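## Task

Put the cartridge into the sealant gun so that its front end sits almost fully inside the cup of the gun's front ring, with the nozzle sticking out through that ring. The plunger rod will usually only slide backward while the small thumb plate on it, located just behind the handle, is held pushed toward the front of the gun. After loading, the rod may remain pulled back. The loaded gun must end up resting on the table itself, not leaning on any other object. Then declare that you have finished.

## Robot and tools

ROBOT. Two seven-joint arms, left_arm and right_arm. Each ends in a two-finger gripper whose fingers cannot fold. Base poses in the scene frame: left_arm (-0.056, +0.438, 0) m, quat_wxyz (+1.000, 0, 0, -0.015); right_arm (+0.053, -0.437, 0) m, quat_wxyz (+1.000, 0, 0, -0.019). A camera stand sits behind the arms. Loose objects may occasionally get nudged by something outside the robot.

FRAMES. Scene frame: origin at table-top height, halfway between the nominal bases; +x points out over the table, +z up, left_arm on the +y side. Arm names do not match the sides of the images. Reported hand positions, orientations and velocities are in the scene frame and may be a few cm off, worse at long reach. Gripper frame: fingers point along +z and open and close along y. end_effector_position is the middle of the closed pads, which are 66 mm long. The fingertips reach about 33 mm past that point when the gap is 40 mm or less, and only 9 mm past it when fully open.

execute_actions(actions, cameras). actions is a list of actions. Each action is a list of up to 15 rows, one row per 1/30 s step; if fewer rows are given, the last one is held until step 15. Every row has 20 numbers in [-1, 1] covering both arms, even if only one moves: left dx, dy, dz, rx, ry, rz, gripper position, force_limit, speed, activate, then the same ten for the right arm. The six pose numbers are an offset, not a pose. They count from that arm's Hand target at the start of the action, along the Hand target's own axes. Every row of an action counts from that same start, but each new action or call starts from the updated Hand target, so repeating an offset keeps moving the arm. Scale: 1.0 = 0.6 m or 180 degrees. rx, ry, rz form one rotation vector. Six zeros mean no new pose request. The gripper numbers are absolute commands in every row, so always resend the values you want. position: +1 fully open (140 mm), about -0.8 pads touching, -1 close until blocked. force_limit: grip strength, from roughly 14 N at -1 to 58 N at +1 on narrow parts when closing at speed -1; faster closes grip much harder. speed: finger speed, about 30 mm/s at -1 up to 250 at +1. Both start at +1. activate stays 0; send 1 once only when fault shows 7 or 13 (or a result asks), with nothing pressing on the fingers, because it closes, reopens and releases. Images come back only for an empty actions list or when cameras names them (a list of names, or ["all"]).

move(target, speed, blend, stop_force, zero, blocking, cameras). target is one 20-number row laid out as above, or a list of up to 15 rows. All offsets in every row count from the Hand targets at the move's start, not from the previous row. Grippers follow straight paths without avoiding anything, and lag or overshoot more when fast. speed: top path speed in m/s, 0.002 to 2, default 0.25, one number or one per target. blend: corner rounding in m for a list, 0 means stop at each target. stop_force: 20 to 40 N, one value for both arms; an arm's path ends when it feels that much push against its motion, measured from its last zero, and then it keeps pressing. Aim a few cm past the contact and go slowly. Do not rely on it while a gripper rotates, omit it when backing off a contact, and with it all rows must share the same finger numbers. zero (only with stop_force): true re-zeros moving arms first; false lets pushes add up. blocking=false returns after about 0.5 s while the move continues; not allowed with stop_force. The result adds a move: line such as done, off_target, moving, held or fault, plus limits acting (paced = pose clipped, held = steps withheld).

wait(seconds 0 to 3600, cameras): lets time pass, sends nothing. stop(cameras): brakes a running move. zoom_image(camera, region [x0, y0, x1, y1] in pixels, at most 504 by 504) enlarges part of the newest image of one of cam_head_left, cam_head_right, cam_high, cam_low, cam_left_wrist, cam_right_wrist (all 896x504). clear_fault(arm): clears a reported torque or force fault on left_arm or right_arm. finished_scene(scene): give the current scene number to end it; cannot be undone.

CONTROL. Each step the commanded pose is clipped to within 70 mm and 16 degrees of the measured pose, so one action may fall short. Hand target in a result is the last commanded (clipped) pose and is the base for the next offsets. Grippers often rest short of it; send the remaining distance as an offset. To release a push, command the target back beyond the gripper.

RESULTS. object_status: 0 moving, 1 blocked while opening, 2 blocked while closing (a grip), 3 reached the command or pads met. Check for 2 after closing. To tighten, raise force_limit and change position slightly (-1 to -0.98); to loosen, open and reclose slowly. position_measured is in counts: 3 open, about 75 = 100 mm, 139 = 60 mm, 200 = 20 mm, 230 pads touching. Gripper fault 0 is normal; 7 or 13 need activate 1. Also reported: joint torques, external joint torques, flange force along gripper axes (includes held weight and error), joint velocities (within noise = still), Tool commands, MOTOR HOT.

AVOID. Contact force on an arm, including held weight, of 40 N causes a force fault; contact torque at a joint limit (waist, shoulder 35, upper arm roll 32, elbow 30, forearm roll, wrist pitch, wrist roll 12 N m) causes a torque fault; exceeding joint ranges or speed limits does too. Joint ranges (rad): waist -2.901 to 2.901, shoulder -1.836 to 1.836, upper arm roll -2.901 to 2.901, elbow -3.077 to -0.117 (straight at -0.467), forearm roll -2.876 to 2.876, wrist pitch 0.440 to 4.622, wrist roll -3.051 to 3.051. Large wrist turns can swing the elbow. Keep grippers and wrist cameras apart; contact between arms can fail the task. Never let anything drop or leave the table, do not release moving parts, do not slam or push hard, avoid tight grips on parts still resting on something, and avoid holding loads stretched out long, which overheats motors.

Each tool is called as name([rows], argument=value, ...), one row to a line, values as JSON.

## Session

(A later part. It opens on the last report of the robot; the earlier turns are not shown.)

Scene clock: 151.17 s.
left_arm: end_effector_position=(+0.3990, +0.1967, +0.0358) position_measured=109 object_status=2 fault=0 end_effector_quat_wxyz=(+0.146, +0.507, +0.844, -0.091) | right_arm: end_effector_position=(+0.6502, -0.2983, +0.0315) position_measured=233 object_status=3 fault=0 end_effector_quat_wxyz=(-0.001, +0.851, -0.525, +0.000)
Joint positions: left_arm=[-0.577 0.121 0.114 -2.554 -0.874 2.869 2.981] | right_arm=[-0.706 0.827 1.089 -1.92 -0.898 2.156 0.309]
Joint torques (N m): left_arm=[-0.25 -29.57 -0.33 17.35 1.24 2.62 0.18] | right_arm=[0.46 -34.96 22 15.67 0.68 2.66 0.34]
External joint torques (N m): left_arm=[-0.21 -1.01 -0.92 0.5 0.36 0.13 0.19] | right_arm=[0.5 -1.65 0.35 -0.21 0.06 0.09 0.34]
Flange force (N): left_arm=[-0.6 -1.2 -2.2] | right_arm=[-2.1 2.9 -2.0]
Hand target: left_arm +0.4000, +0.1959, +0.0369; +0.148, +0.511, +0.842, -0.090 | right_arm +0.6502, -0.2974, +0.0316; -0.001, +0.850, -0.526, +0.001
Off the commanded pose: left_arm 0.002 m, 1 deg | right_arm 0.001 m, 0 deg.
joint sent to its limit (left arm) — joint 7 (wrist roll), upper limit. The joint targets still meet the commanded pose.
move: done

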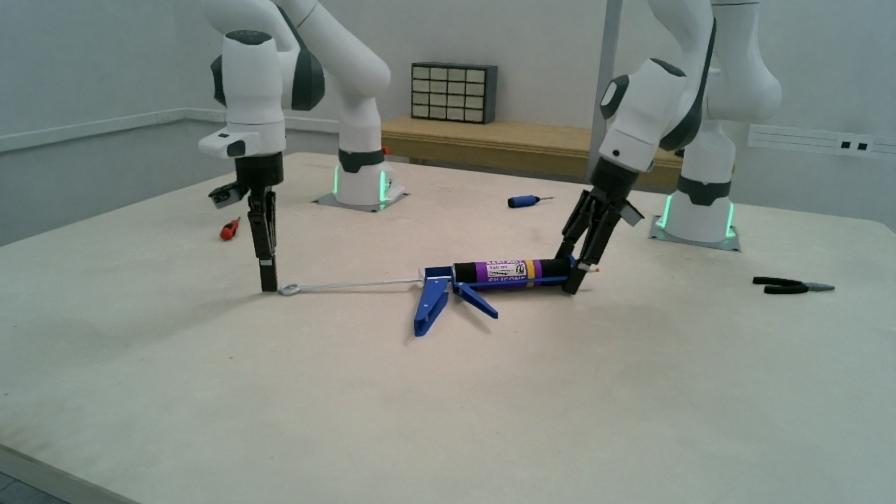

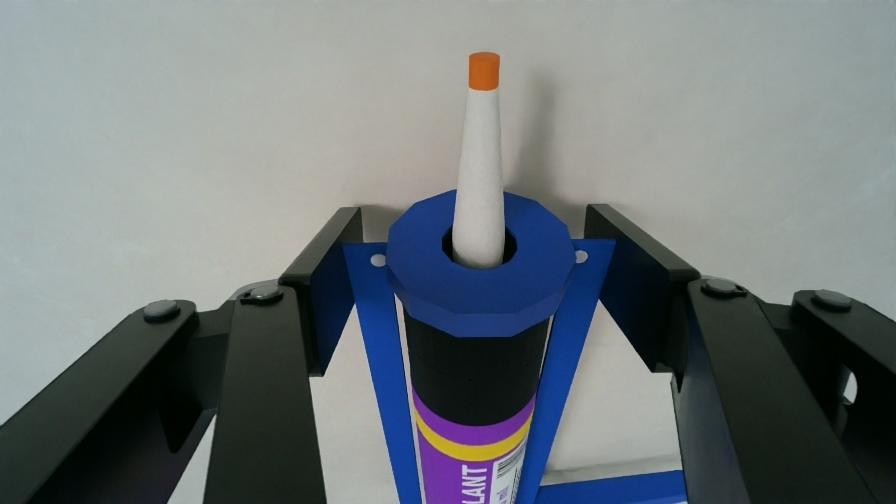

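move([
  [0,0,0,0,0,0,-0.98,-0.1,-1,0, -0.018,0,0,0,0,0,-1,-1,0,0],
], speed=0.02, stop_force=20, cameras=["cam_low","cam_left_wrist"])

zoom_image(camera="cam_low", region=[200, 200, 360, 320])

zoom_image(camera="cam_left_wrist", region=[380, 180, 580, 380])

Scene clock: 153.23 s.
left_arm: end_effector_position=(+0.3989, +0.1968, +0.0358) position_measured=109 object_status=2 fault=0 end_effector_quat_wxyz=(+0.146, +0.507, +0.844, -0.091) | right_arm: end_effector_position=(+0.6479, -0.2952, +0.0322) position_measured=233 object_status=3 fault=0 end_effector_quat_wxyz=(+0.001, +0.849, -0.528, +0.002)
Joint positions: left_arm=[-0.577 0.121 0.114 -2.554 -0.874 2.869 2.981] | right_arm=[-0.7 0.819 1.09 -1.926 -0.898 2.157 0.328]
Joint torques (N m): left_arm=[-0.3 -29.33 -0.36 17.73 1.26 2.72 0.22] | right_arm=[3.3 -32.83 23.85 13.56 1.41 3.07 0.26]
External joint torques (N m): left_arm=[-0.2 -0.88 -0.89 0.92 0.38 0.24 0.23] | right_arm=[3.35 0.22 2.4 -2.34 0.79 0.52 0.26]
Flange force (N): left_arm=[-1.2 -0.2 -0.8] | right_arm=[-6.6 2.7 -0.6]
Hand target: left_arm +0.4000, +0.1959, +0.0369; +0.148, +0.511, +0.842, -0.090 | right_arm +0.6454, -0.2878, +0.0316; -0.001, +0.850, -0.526, +0.001
Off the commanded pose: left_arm 0.002 m, 1 deg | right_arm 0.008 m, 0 deg.
joint sent to its limit (left arm) — joint 7 (wrist roll), upper limit. The joint targets still meet the commanded pose.
move: off_target (right_arm)

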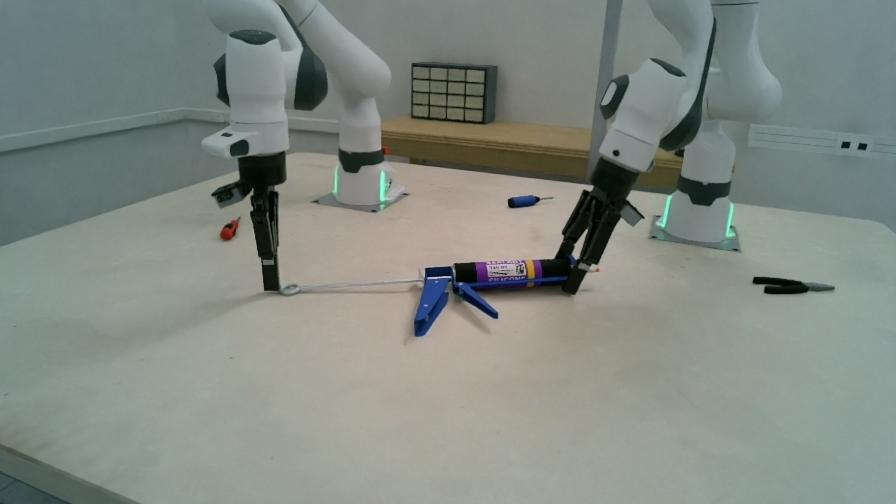

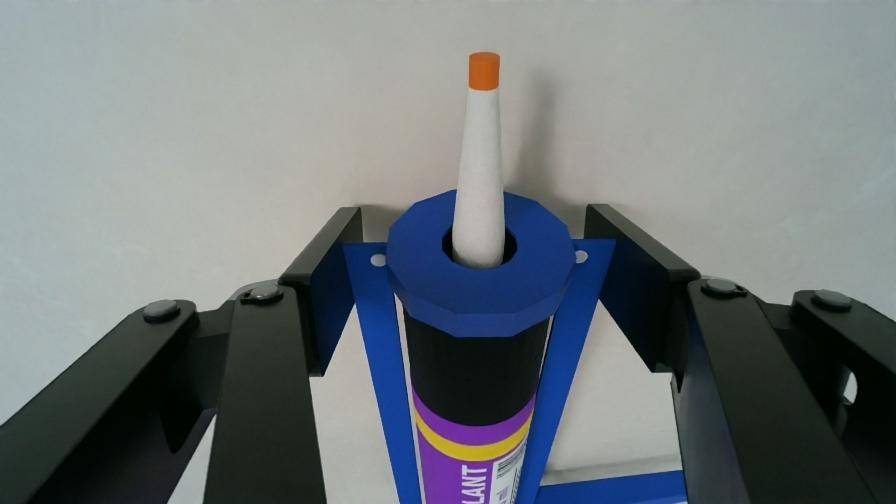

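Scaled by 3.150.

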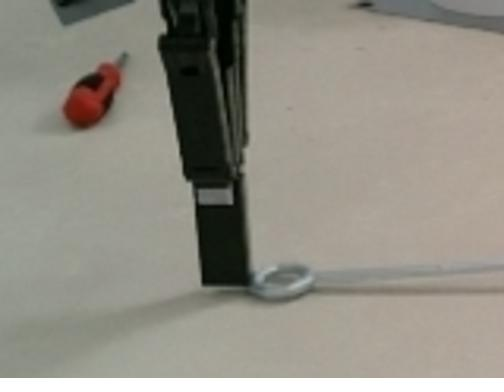

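Scaled by 2.520.

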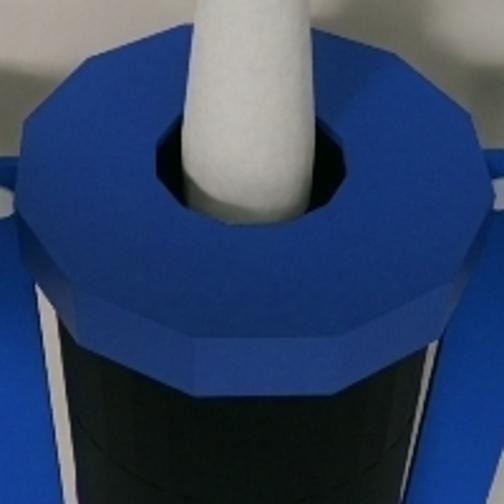

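move([
  [0,0,0,0,0,0,-0.98,-0.1,-1,0, -0.015,0,0,0,0,0,-1,-1,0,0],
], speed=0.02, stop_force=25, zero=false, cameras=["cam_low","cam_left_wrist"])

zoom_image(camera="cam_low", region=[200, 200, 360, 320])

zoom_image(camera="cam_left_wrist", region=[380, 180, 580, 380])

zoom_image(camera="cam_low", region=[400, 220, 500, 310])

Scene clock: 155.27 s.
left_arm: end_effector_position=(+0.3987, +0.1982, +0.0352) position_measured=109 object_status=2 fault=0 end_effector_quat_wxyz=(+0.146, +0.507, +0.844, -0.091) | right_arm: end_effector_position=(+0.6472, -0.2936, +0.0331) position_measured=233 object_status=3 fault=0 end_effector_quat_wxyz=(+0.003, +0.847, -0.531, +0.006)
Joint positions: left_arm=[-0.574 0.121 0.114 -2.555 -0.874 2.869 2.983] | right_arm=[-0.697 0.814 1.091 -1.931 -0.905 2.158 0.345]
Joint torques (N m): left_arm=[-0.94 -29.38 -0.98 18.64 1.17 2.86 0.09] | right_arm=[5.46 -30.36 25.87 11.75 2.34 3.32 0.28]
External joint torques (N m): left_arm=[-0.96 -0.99 -1.61 1.9 0.3 0.38 0.1] | right_arm=[5.45 2.52 4.47 -4.24 1.72 0.76 0.28]
Flange force (N): left_arm=[-3.7 -0.4 1.3] | right_arm=[-10.2 2.9 -0.1]
Hand target: left_arm +0.4000, +0.1959, +0.0369; +0.148, +0.511, +0.842, -0.090 | right_arm +0.6413, -0.2797, +0.0316; -0.001, +0.850, -0.526, +0.001
Off the commanded pose: left_arm 0.003 m, 1 deg | right_arm 0.015 m, 1 deg.
joint sent to its limit (left arm) — joint 7 (wrist roll), upper limit. The joint targets still meet the commanded pose.
move: off_target (right_arm)

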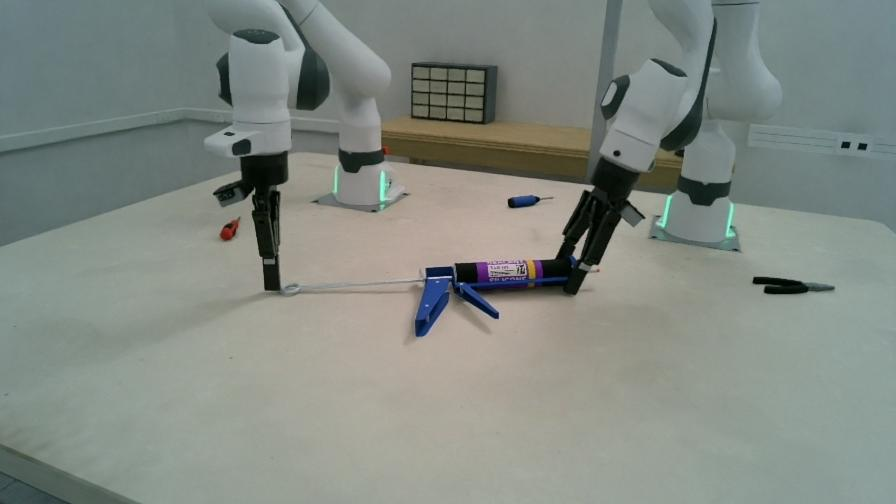

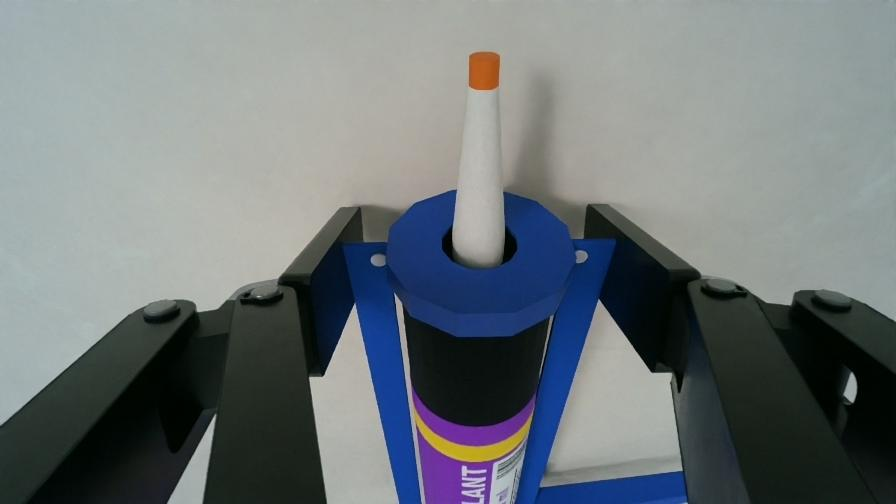

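Scaled by 3.150.

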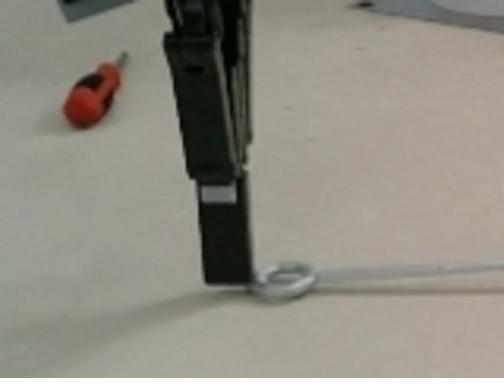

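Scaled by 2.520.

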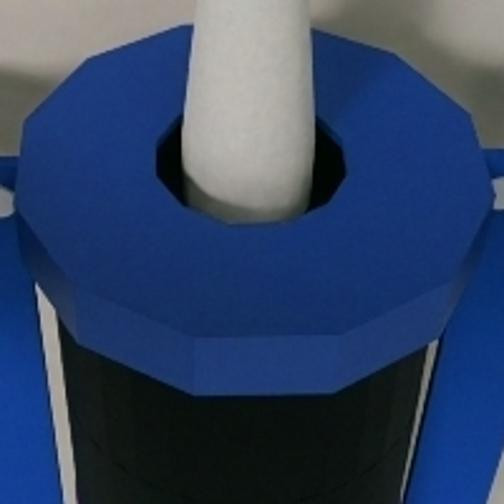

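Scaled by 5.040.

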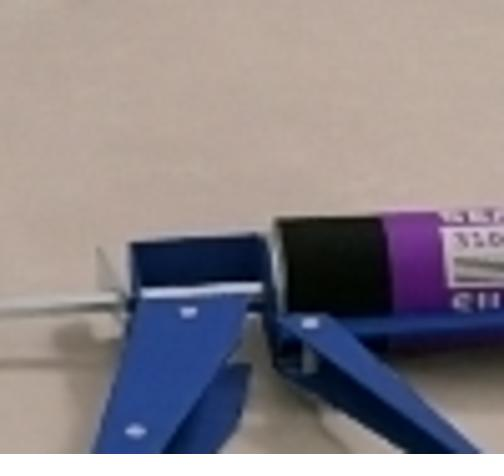

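move([
  [0,0,0,0,0,0,-0.98,-0.1,-1,0, -0.015,0,0,0,0,0,-1,-1,0,0],
], speed=0.02, stop_force=25, zero=false, cameras=["cam_low","cam_left_wrist"])

zoom_image(camera="cam_low", region=[200, 200, 360, 320])

zoom_image(camera="cam_low", region=[400, 220, 500, 310])

Scene clock: 158.37 s.
left_arm: end_effector_position=(+0.3997, +0.1983, +0.0364) position_measured=109 object_status=2 fault=0 end_effector_quat_wxyz=(+0.147, +0.508, +0.844, -0.091) | right_arm: end_effector_position=(+0.6400, -0.2746, +0.0336) position_measured=233 object_status=3 fault=0 end_effector_quat_wxyz=(+0.000, +0.852, -0.524, +0.005)
Joint positions: left_arm=[-0.572 0.119 0.112 -2.555 -0.873 2.87 2.985] | right_arm=[-0.682 0.82 1.106 -1.942 -0.914 2.159 0.365]
Joint torques (N m): left_arm=[-1.35 -28.29 -1.19 17.86 1.1 2.61 0.04] | right_arm=[1.16 -31.07 21.85 14.46 1.13 2.63 0.23]
External joint torques (N m): left_arm=[-1.34 0.04 -1.78 1.14 0.23 0.13 0.05] | right_arm=[1.06 1.4 0.12 -1.28 0.51 0.06 0.23]
Flange force (N): left_arm=[-3.4 -0.9 3.5] | right_arm=[-2.1 -0.2 2.3]
Hand target: left_arm +0.4000, +0.1959, +0.0369; +0.148, +0.511, +0.842, -0.090 | right_arm +0.6373, -0.2717, +0.0316; -0.001, +0.850, -0.526, +0.001
Off the commanded pose: left_arm 0.002 m, 0 deg | right_arm 0.004 m, 1 deg.
joint sent to its limit (left arm) — joint 7 (wrist roll), upper limit. The joint targets still meet the commanded pose.
move: off_target (right_arm)

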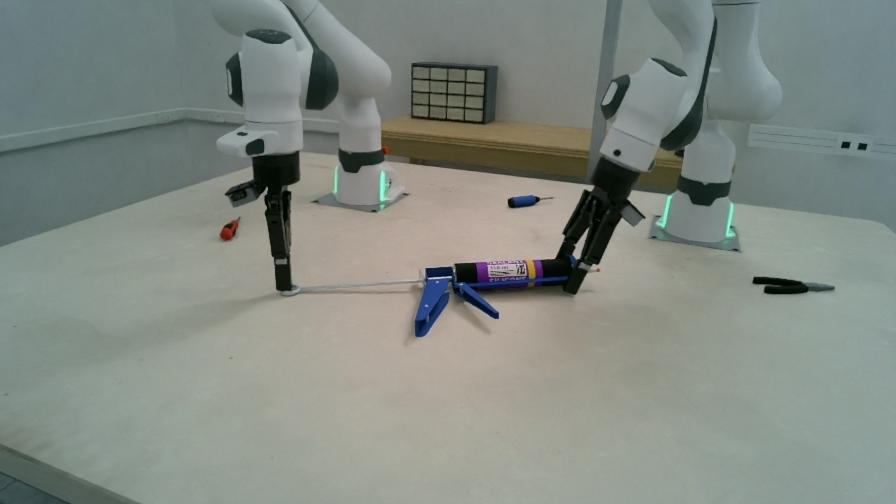

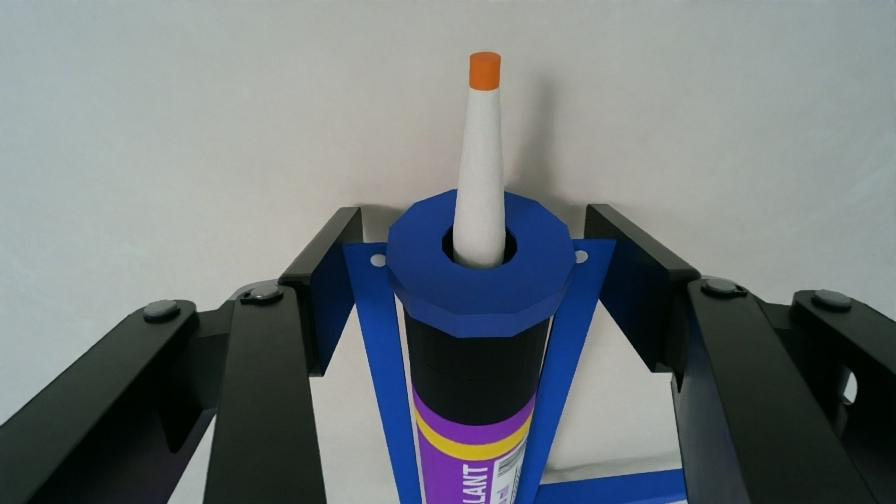

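Scaled by 3.150.

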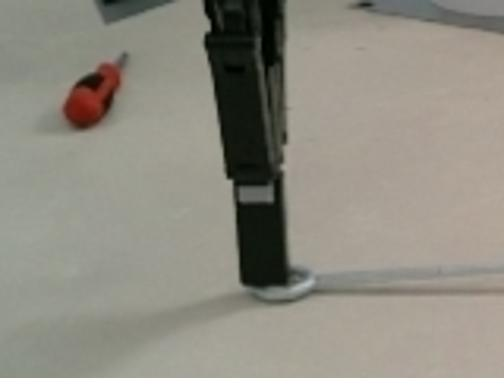

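Scaled by 5.040.

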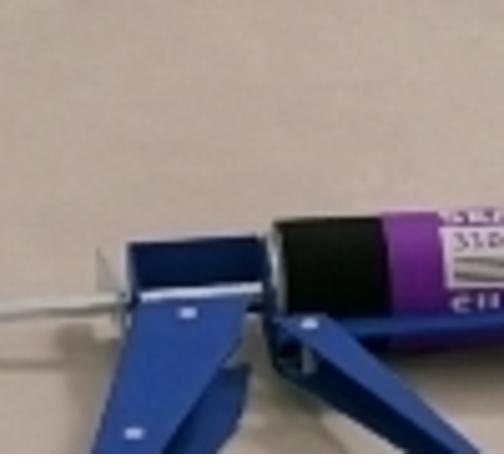

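move([
  [0,0,0,0,0,0,-0.98,-0.1,-1,0, 0,0,-0.035,0,0,0,-1,-1,0,0],
  [0,0,0,0,0,0,-0.98,-0.1,-1,0, 0.06,0,-0.035,0,0,0,-1,-1,0,0],
], speed=0.08, cameras=["cam_left_wrist"])

move([
  [0,0,0,0,0,0,-0.98,-0.1,-1,0, 0,0,0.055,0,0,0,-1,-1,0,0],
], speed=0.02, stop_force=20, cameras=["cam_low"])

zoom_image(camera="cam_low", region=[200, 200, 360, 320])

Scene clock: 160.53 s.
left_arm: end_effector_position=(+0.3993, +0.1976, +0.0362) position_measured=109 object_status=2 fault=0 end_effector_quat_wxyz=(+0.147, +0.508, +0.844, -0.091) | right_arm: end_effector_position=(+0.6532, -0.3031, +0.0531) position_measured=233 object_status=3 fault=0 end_effector_quat_wxyz=(-0.002, +0.848, -0.530, +0.000)
Joint positions: left_arm=[-0.572 0.12 0.11 -2.555 -0.873 2.87 2.985] | right_arm=[-0.748 0.819 1.144 -1.912 -0.886 2.115 0.305]
Joint velocities: left_arm=[within noise] | right_arm=[-0.001 0 0 0 0 0 -0.005]
Joint torques (N m): left_arm=[-0.9 -29.05 -0.63 17.89 1.13 2.63 0.05] | right_arm=[0.43 -32.55 22.4 16.74 0.42 2.32 -0.24]
External joint torques (N m): left_arm=[-0.94 -0.53 -1.27 1.01 0.25 0.12 0.06] | right_arm=[0.62 -0.4 0.55 0.58 -0.22 -0.24 -0.24]
Flange force (N): left_arm=[-2.6 -0.9 0.6] | right_arm=[0.2 -3.3 -1.1]
Hand target: left_arm +0.4000, +0.1959, +0.0369; +0.148, +0.511, +0.842, -0.090 | right_arm +0.6533, -0.3039, +0.0526; -0.001, +0.850, -0.526, +0.001
Off the commanded pose: left_arm 0.002 m, 0 deg | right_arm 0.001 m, 1 deg.
joint sent to its limit (left arm) — joint 7 (wrist roll), upper limit. The joint targets still meet the commanded pose.
move: done

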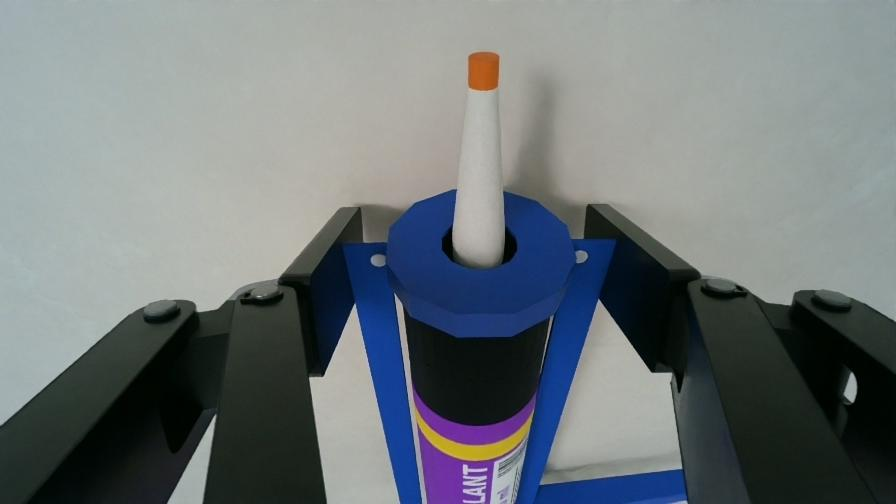

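Scene clock: 162.97 s.
left_arm: end_effector_position=(+0.3993, +0.1976, +0.0362) position_measured=109 object_status=2 fault=0 end_effector_quat_wxyz=(+0.147, +0.508, +0.844, -0.091) | right_arm: end_effector_position=(+0.6526, -0.3044, +0.0259) position_measured=233 object_status=3 fault=0 end_effector_quat_wxyz=(+0.001, +0.851, -0.525, +0.000)
Joint positions: left_arm=[-0.572 0.12 0.11 -2.555 -0.873 2.87 2.985] | right_arm=[-0.71 0.844 1.086 -1.912 -0.916 2.152 0.307]
Joint torques (N m): left_arm=[-0.89 -28.92 -0.71 17.88 1.14 2.64 0.06] | right_arm=[2.11 -29.87 17.5 14.91 -0.59 4.49 0.36]
External joint torques (N m): left_arm=[-0.86 -0.54 -1.29 1.05 0.26 0.15 0.07] | right_arm=[2.17 3.81 -4.42 -0.67 -1.21 1.93 0.35]
Flange force (N): left_arm=[-2.6 -0.8 0.8] | right_arm=[-1.1 -12.3 19.9]
Hand target: left_arm +0.4000, +0.1959, +0.0369; +0.148, +0.511, +0.842, -0.090 | right_arm +0.6533, -0.3039, +0.0207; -0.001, +0.850, -0.526, +0.001 (not the last commanded pose)
Off the commanded pose: left_arm 0.002 m, 0 deg | right_arm 0.006 m, 0 deg.
joint sent to its limit (left arm) — joint 7 (wrist roll), upper limit. The joint targets still meet the commanded pose.
move: contact (right_arm)

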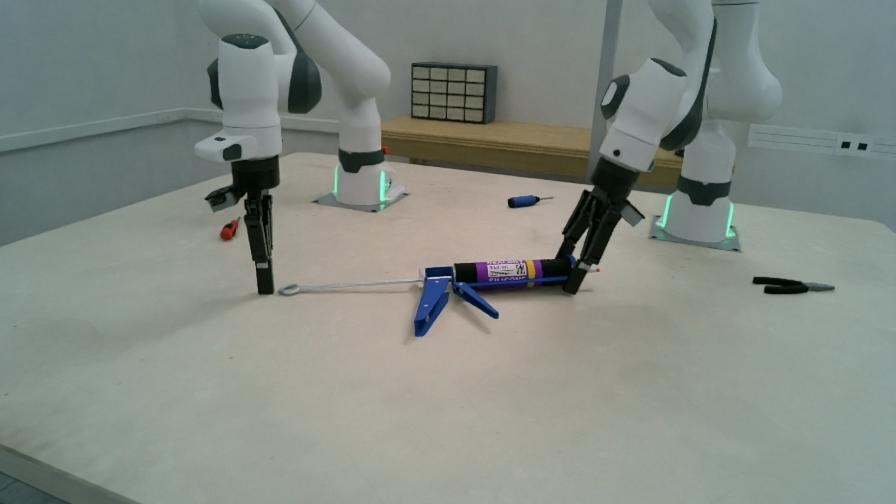

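Scaled by 3.150.

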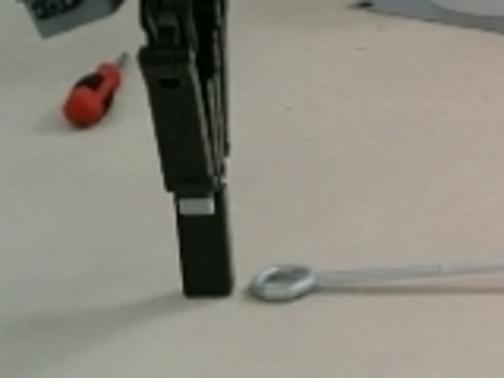

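move([
  [0,0,0,0,0,0,-0.98,-0.1,-1,0, 0,0,-0.011,0,0,0,-1,-1,0,0],
], speed=0.03)

move([
  [0,0,0,0,0,0,-0.98,-0.1,-1,0, -0.032,0,0,0,0,0,-1,-1,0,0],
], speed=0.02, stop_force=25, cameras=["cam_low","cam_left_wrist"])

zoom_image(camera="cam_low", region=[200, 200, 360, 320])

Scene clock: 163.60 s.
left_arm: end_effector_position=(+0.3993, +0.1976, +0.0362) position_measured=109 object_status=2 fault=0 end_effector_quat_wxyz=(+0.147, +0.508, +0.844, -0.091) | right_arm: end_effector_position=(+0.6530, -0.3046, +0.0268) position_measured=233 object_status=3 fault=0 end_effector_quat_wxyz=(+0.000, +0.851, -0.525, +0.001)
Joint positions: left_arm=[-0.572 0.12 0.11 -2.555 -0.873 2.87 2.985] | right_arm=[-0.712 0.844 1.088 -1.912 -0.916 2.152 0.307]
Joint torques (N m): left_arm=[-0.91 -29.01 -0.68 17.88 1.11 2.62 0.05] | right_arm=[0.27 -35.2 23.36 15.56 0.68 2.67 0.2]
External joint torques (N m): left_arm=[-0.87 -0.62 -1.23 1.07 0.23 0.14 0.07] | right_arm=[0.21 -1.55 1.34 0.01 0.06 0.1 0.2]
Flange force (N): left_arm=[-2.5 -0.8 0.6] | right_arm=[-1.6 3.8 -4.0]
Hand target: left_arm +0.4000, +0.1959, +0.0369; +0.148, +0.511, +0.842, -0.090 | right_arm +0.6533, -0.3039, +0.0273; -0.001, +0.850, -0.526, +0.001
Off the commanded pose: left_arm 0.002 m, 0 deg | right_arm 0.001 m, 0 deg.
joint sent to its limit (left arm) — joint 7 (wrist roll), upper limit. The joint targets still meet the commanded pose.
move: done

Scene clock: 166.00 s.
left_arm: end_effector_position=(+0.3988, +0.1980, +0.0355) position_measured=109 object_status=2 fault=0 end_effector_quat_wxyz=(+0.146, +0.508, +0.844, -0.091) | right_arm: end_effector_position=(+0.6475, -0.2955, +0.0277) position_measured=233 object_status=3 fault=0 end_effector_quat_wxyz=(+0.002, +0.849, -0.529, +0.003)
Joint positions: left_arm=[-0.571 0.121 0.11 -2.556 -0.873 2.87 2.985] | right_arm=[-0.702 0.834 1.091 -1.926 -0.917 2.156 0.339]
Joint torques (N m): left_arm=[-1.2 -29.42 -0.89 18.7 1.12 2.68 0.12] | right_arm=[3.85 -32.78 24.48 13.09 1.47 3.14 0.29]
External joint torques (N m): left_arm=[-1.17 -0.91 -1.47 1.87 0.24 0.18 0.13] | right_arm=[3.91 0.34 2.78 -2.5 0.85 0.6 0.29]
Flange force (N): left_arm=[-3.7 -0.2 1.4] | right_arm=[-7.4 2.0 -0.6]
Hand target: left_arm +0.4000, +0.1959, +0.0369; +0.148, +0.511, +0.842, -0.090 | right_arm +0.6447, -0.2867, +0.0273; -0.001, +0.850, -0.526, +0.001
Off the commanded pose: left_arm 0.003 m, 0 deg | right_arm 0.009 m, 1 deg.
joint sent to its limit (left arm) — joint 7 (wrist roll), upper limit. The joint targets still meet the commanded pose.
move: off_target (right_arm)

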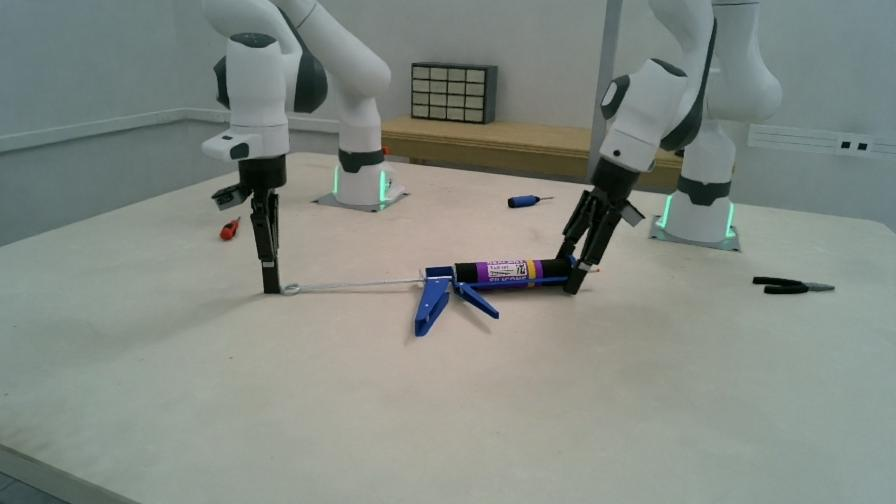

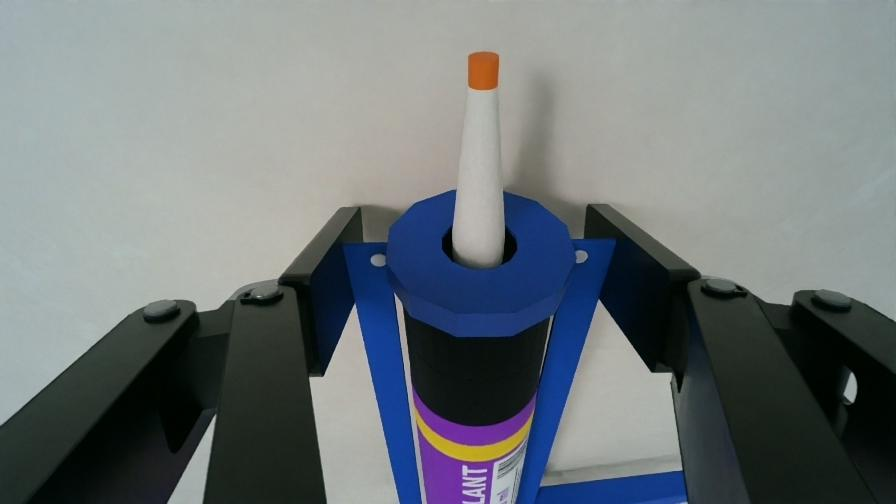

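Scaled by 3.150.

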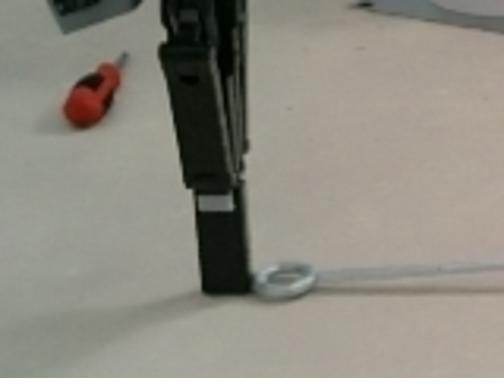

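move([
  [0,0,0,0,0,0,-0.98,-0.1,-1,0, -0.014,0,0.0015,0,0,0,-1,-1,0,0],
], speed=0.02, stop_force=28, zero=false, cameras=["cam_low","cam_left_wrist"])

zoom_image(camera="cam_low", region=[200, 200, 360, 320])

Scene clock: 168.13 s.
left_arm: end_effector_position=(+0.3987, +0.1986, +0.0353) position_measured=109 object_status=2 fault=0 end_effector_quat_wxyz=(+0.146, +0.508, +0.844, -0.091) | right_arm: end_effector_position=(+0.6474, -0.2945, +0.0281) position_measured=233 object_status=3 fault=0 end_effector_quat_wxyz=(+0.003, +0.847, -0.532, +0.007)
Joint positions: left_arm=[-0.57 0.121 0.11 -2.556 -0.873 2.87 2.985] | right_arm=[-0.699 0.831 1.092 -1.93 -0.927 2.156 0.356]
Joint torques (N m): left_arm=[-1.49 -29.3 -1.11 19.14 1.13 2.74 0.06] | right_arm=[5.96 -29.85 26.59 11.21 2.49 3.51 0.3]
External joint torques (N m): left_arm=[-1.41 -0.91 -1.63 2.36 0.26 0.26 0.07] | right_arm=[5.96 3.4 4.74 -4.51 1.88 0.94 0.3]
Flange force (N): left_arm=[-5.1 0.2 2.2] | right_arm=[-10.8 1.4 1.0]
Hand target: left_arm +0.4000, +0.1959, +0.0369; +0.148, +0.511, +0.842, -0.090 | right_arm +0.6410, -0.2792, +0.0264; -0.001, +0.850, -0.526, +0.001
Off the commanded pose: left_arm 0.003 m, 0 deg | right_arm 0.017 m, 1 deg.
joint sent to its limit (left arm) — joint 7 (wrist roll), upper limit. The joint targets still meet the commanded pose.
move: off_target (right_arm)

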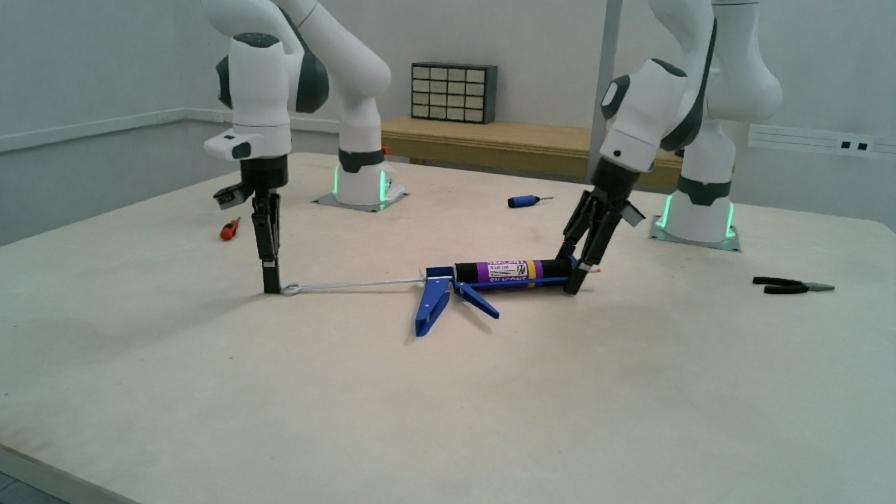

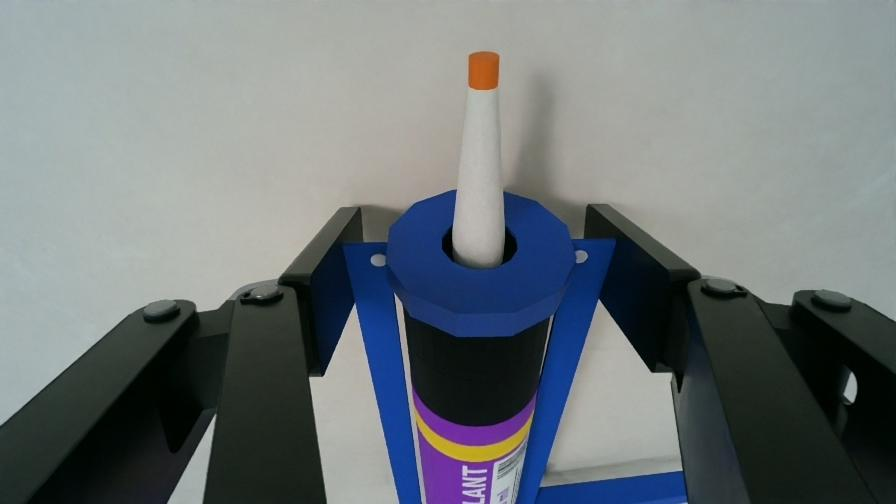

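Scaled by 3.150.

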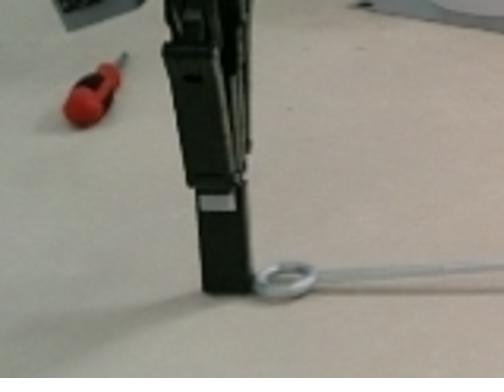

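move([
  [0,0,0,0,0,0,-0.98,-0.1,-1,0, -0.012,0,0.001,0,0,0,-1,-1,0,0],
], speed=0.02, stop_force=28, zero=false, cameras=["cam_low","cam_left_wrist"])

zoom_image(camera="cam_low", region=[200, 200, 360, 320])

Scene clock: 170.27 s.
left_arm: end_effector_position=(+0.3986, +0.1999, +0.0349) position_measured=109 object_status=2 fault=0 end_effector_quat_wxyz=(+0.146, +0.507, +0.845, -0.091) | right_arm: end_effector_position=(+0.6475, -0.2928, +0.0287) position_measured=233 object_status=3 fault=0 end_effector_quat_wxyz=(+0.004, +0.846, -0.533, +0.011)
Joint positions: left_arm=[-0.569 0.12 0.111 -2.557 -0.873 2.87 2.985] | right_arm=[-0.698 0.833 1.098 -1.932 -0.941 2.153 0.373]
Joint velocities: left_arm=[within noise] | right_arm=[-0.002 0.003 0.002 -0.001 -0.004 -0.001 0.001]
Joint torques (N m): left_arm=[-2.03 -28.91 -1.78 19.9 1.09 2.64 -0.03] | right_arm=[8.35 -28.03 27.53 9.07 3.49 3.46 0.27]
External joint torques (N m): left_arm=[-1.97 -0.59 -2.33 3.2 0.22 0.16 -0.02] | right_arm=[8.39 4.92 5.74 -6.52 2.88 0.92 0.27]
Flange force (N): left_arm=[-7.4 1.0 5.3] | right_arm=[-14.7 0.7 2.0]
Hand target: left_arm +0.4000, +0.1959, +0.0369; +0.148, +0.511, +0.842, -0.090 | right_arm +0.6378, -0.2727, +0.0258; -0.001, +0.850, -0.526, +0.001
Off the commanded pose: left_arm 0.005 m, 1 deg | right_arm 0.022 m, 2 deg.
joint sent to its limit (left arm) — joint 7 (wrist roll), upper limit. The joint targets still meet the commanded pose.
move: off_target (right_arm)

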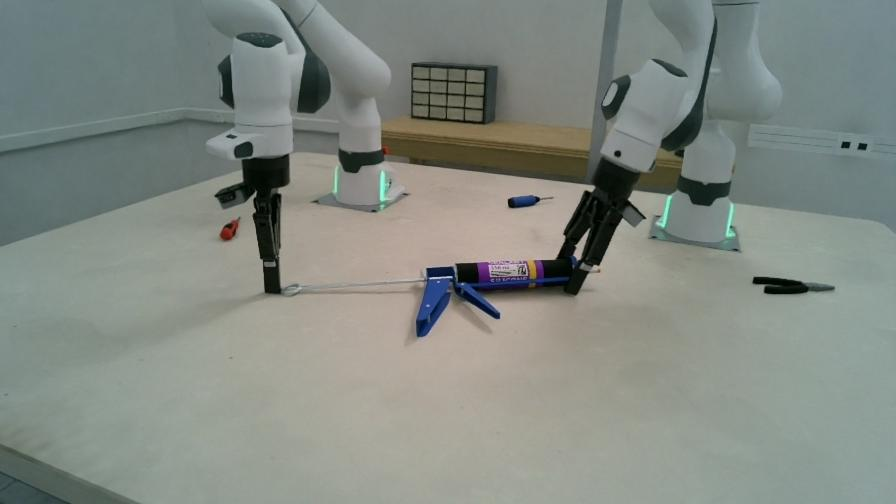

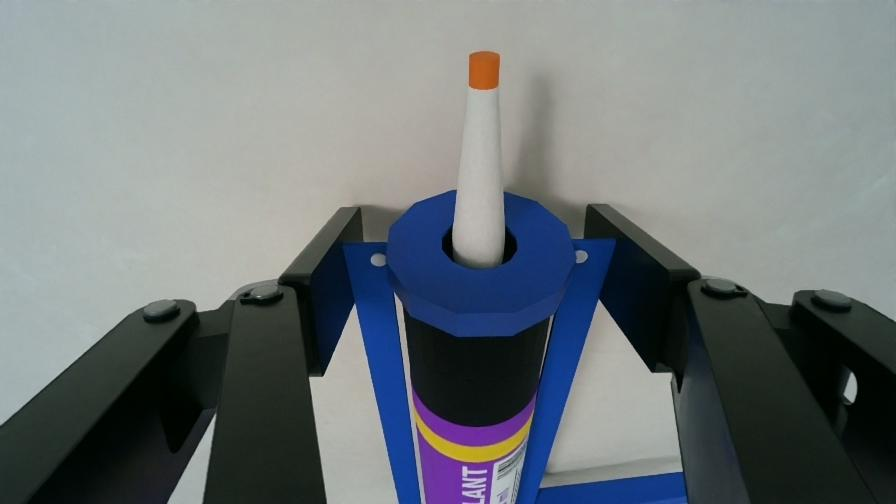

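Scaled by 3.150.

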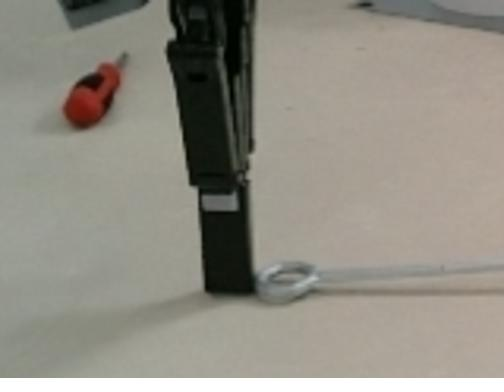

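execute_actions(actions=[], cameras=["cam_head_left","cam_head_right","cam_high","cam_low","cam_left_wrist","cam_right_wrist"])

zoom_image(camera="cam_head_left", region=[400, 200, 600, 320])

zoom_image(camera="cam_low", region=[415, 235, 475, 275])

zoom_image(camera="cam_high", region=[400, 160, 540, 240])

Scene clock: 170.80 s.
left_arm: end_effector_position=(+0.3986, +0.1999, +0.0349) position_measured=109 object_status=2 fault=0 end_effector_quat_wxyz=(+0.146, +0.507, +0.845, -0.091) | right_arm: end_effector_position=(+0.6475, -0.2928, +0.0287) position_measured=233 object_status=3 fault=0 end_effector_quat_wxyz=(+0.004, +0.846, -0.533, +0.011)
Joint positions: left_arm=[-0.569 0.12 0.111 -2.557 -0.873 2.87 2.985] | right_arm=[-0.698 0.833 1.098 -1.932 -0.941 2.153 0.374]
Joint velocities: within noise
Joint torques (N m): left_arm=[-2.08 -28.92 -1.8 19.9 1.09 2.62 0.07] | right_arm=[7.97 -27.46 28.04 9.06 3.58 3.53 0.28]
External joint torques (N m): left_arm=[-2.13 -0.62 -2.45 3.21 0.22 0.13 0.08] | right_arm=[8.01 5.45 6.28 -6.51 2.98 0.99 0.28]
Flange force (N): left_arm=[-7.2 0.8 5.7] | right_arm=[-14.3 1.6 1.3]
Hand target: left_arm +0.4000, +0.1959, +0.0369; +0.148, +0.511, +0.842, -0.090 | right_arm +0.6378, -0.2727, +0.0258; -0.001, +0.850, -0.526, +0.001
Tool commands: left_gripper/position=-0.98 left_gripper/force_limit=-0.1 left_gripper/speed=-1.0 left_gripper/activate=+0.0 right_gripper/position=-1.0 right_gripper/force_limit=-1.0 right_gripper/speed=+0.0 right_gripper/activate=+0.0
Off the commanded pose: left_arm 0.005 m, 1 deg | right_arm 0.022 m, 2 deg.

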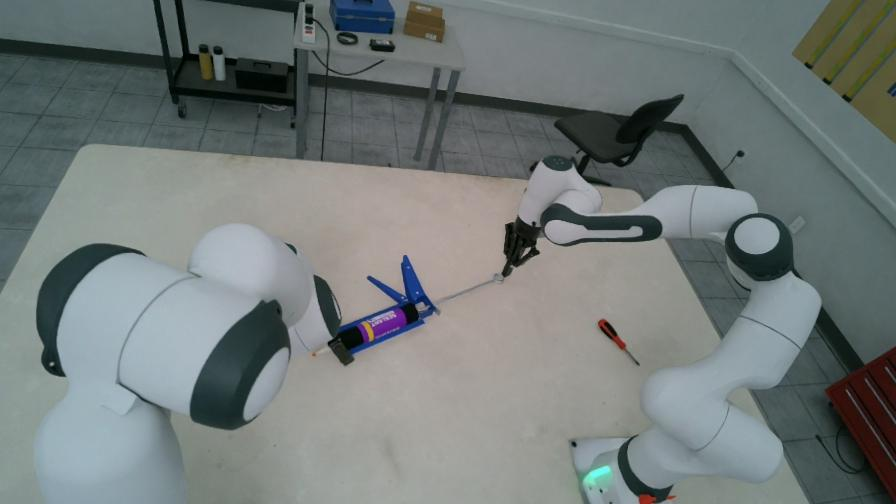

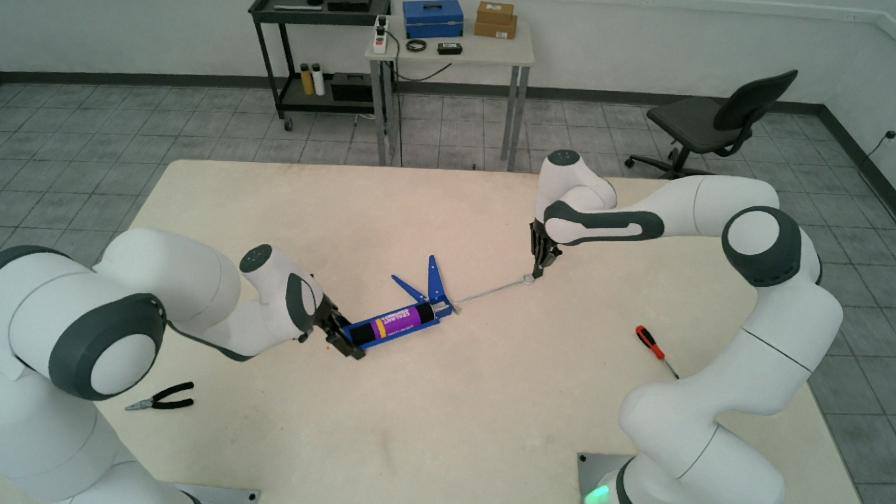

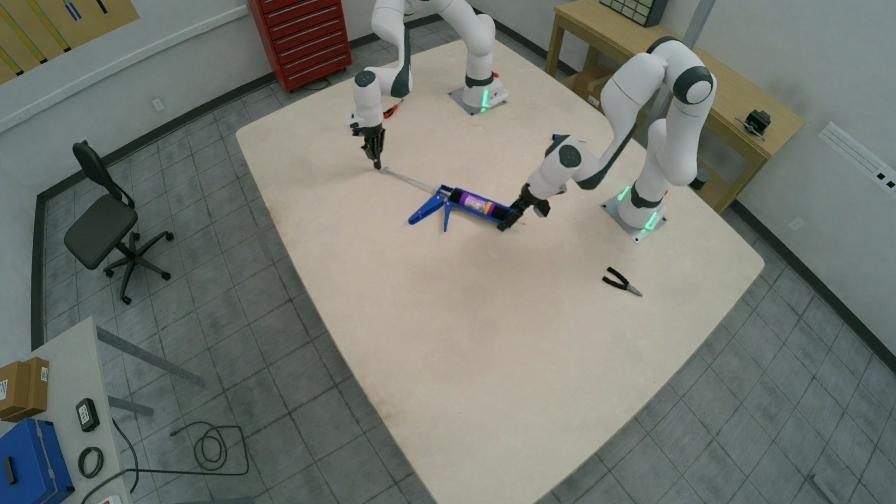

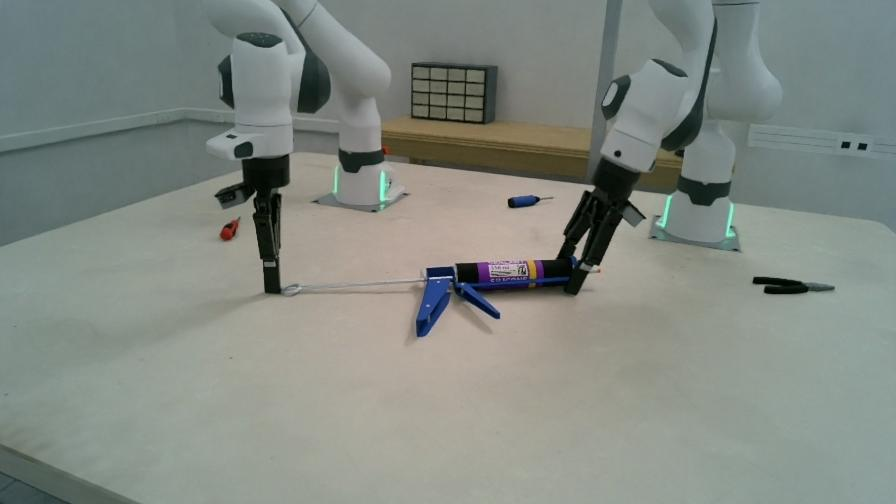

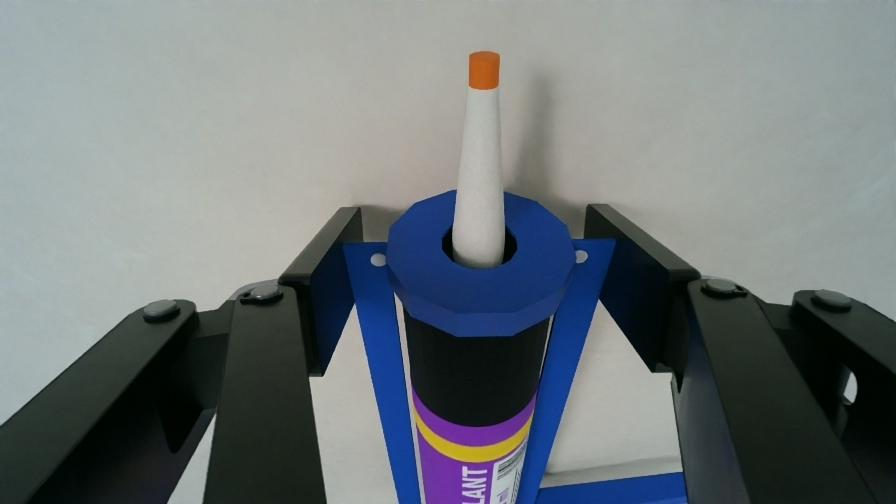

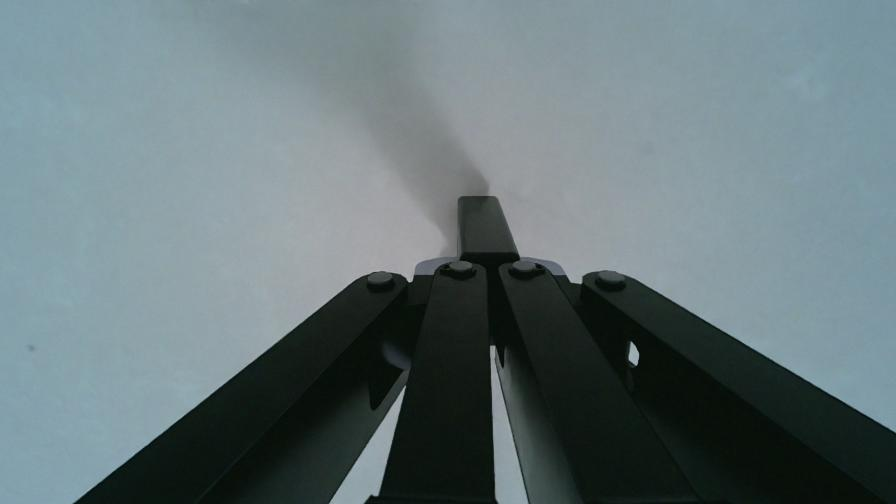

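Scaled by 2.520.

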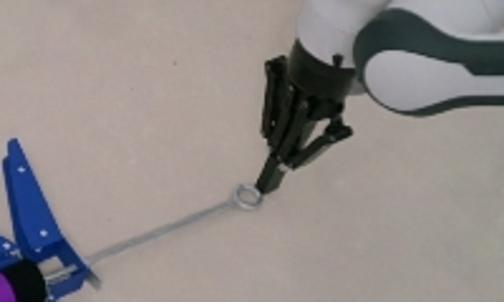

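Scaled by 8.400.

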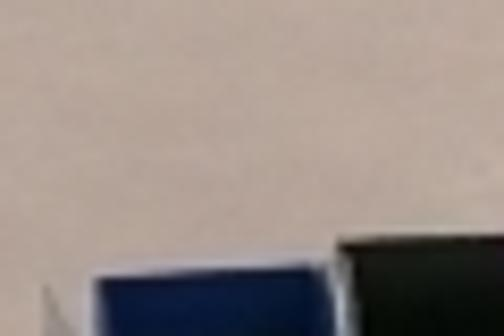

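Scaled by 3.600.

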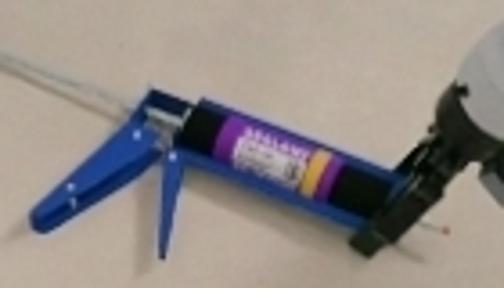

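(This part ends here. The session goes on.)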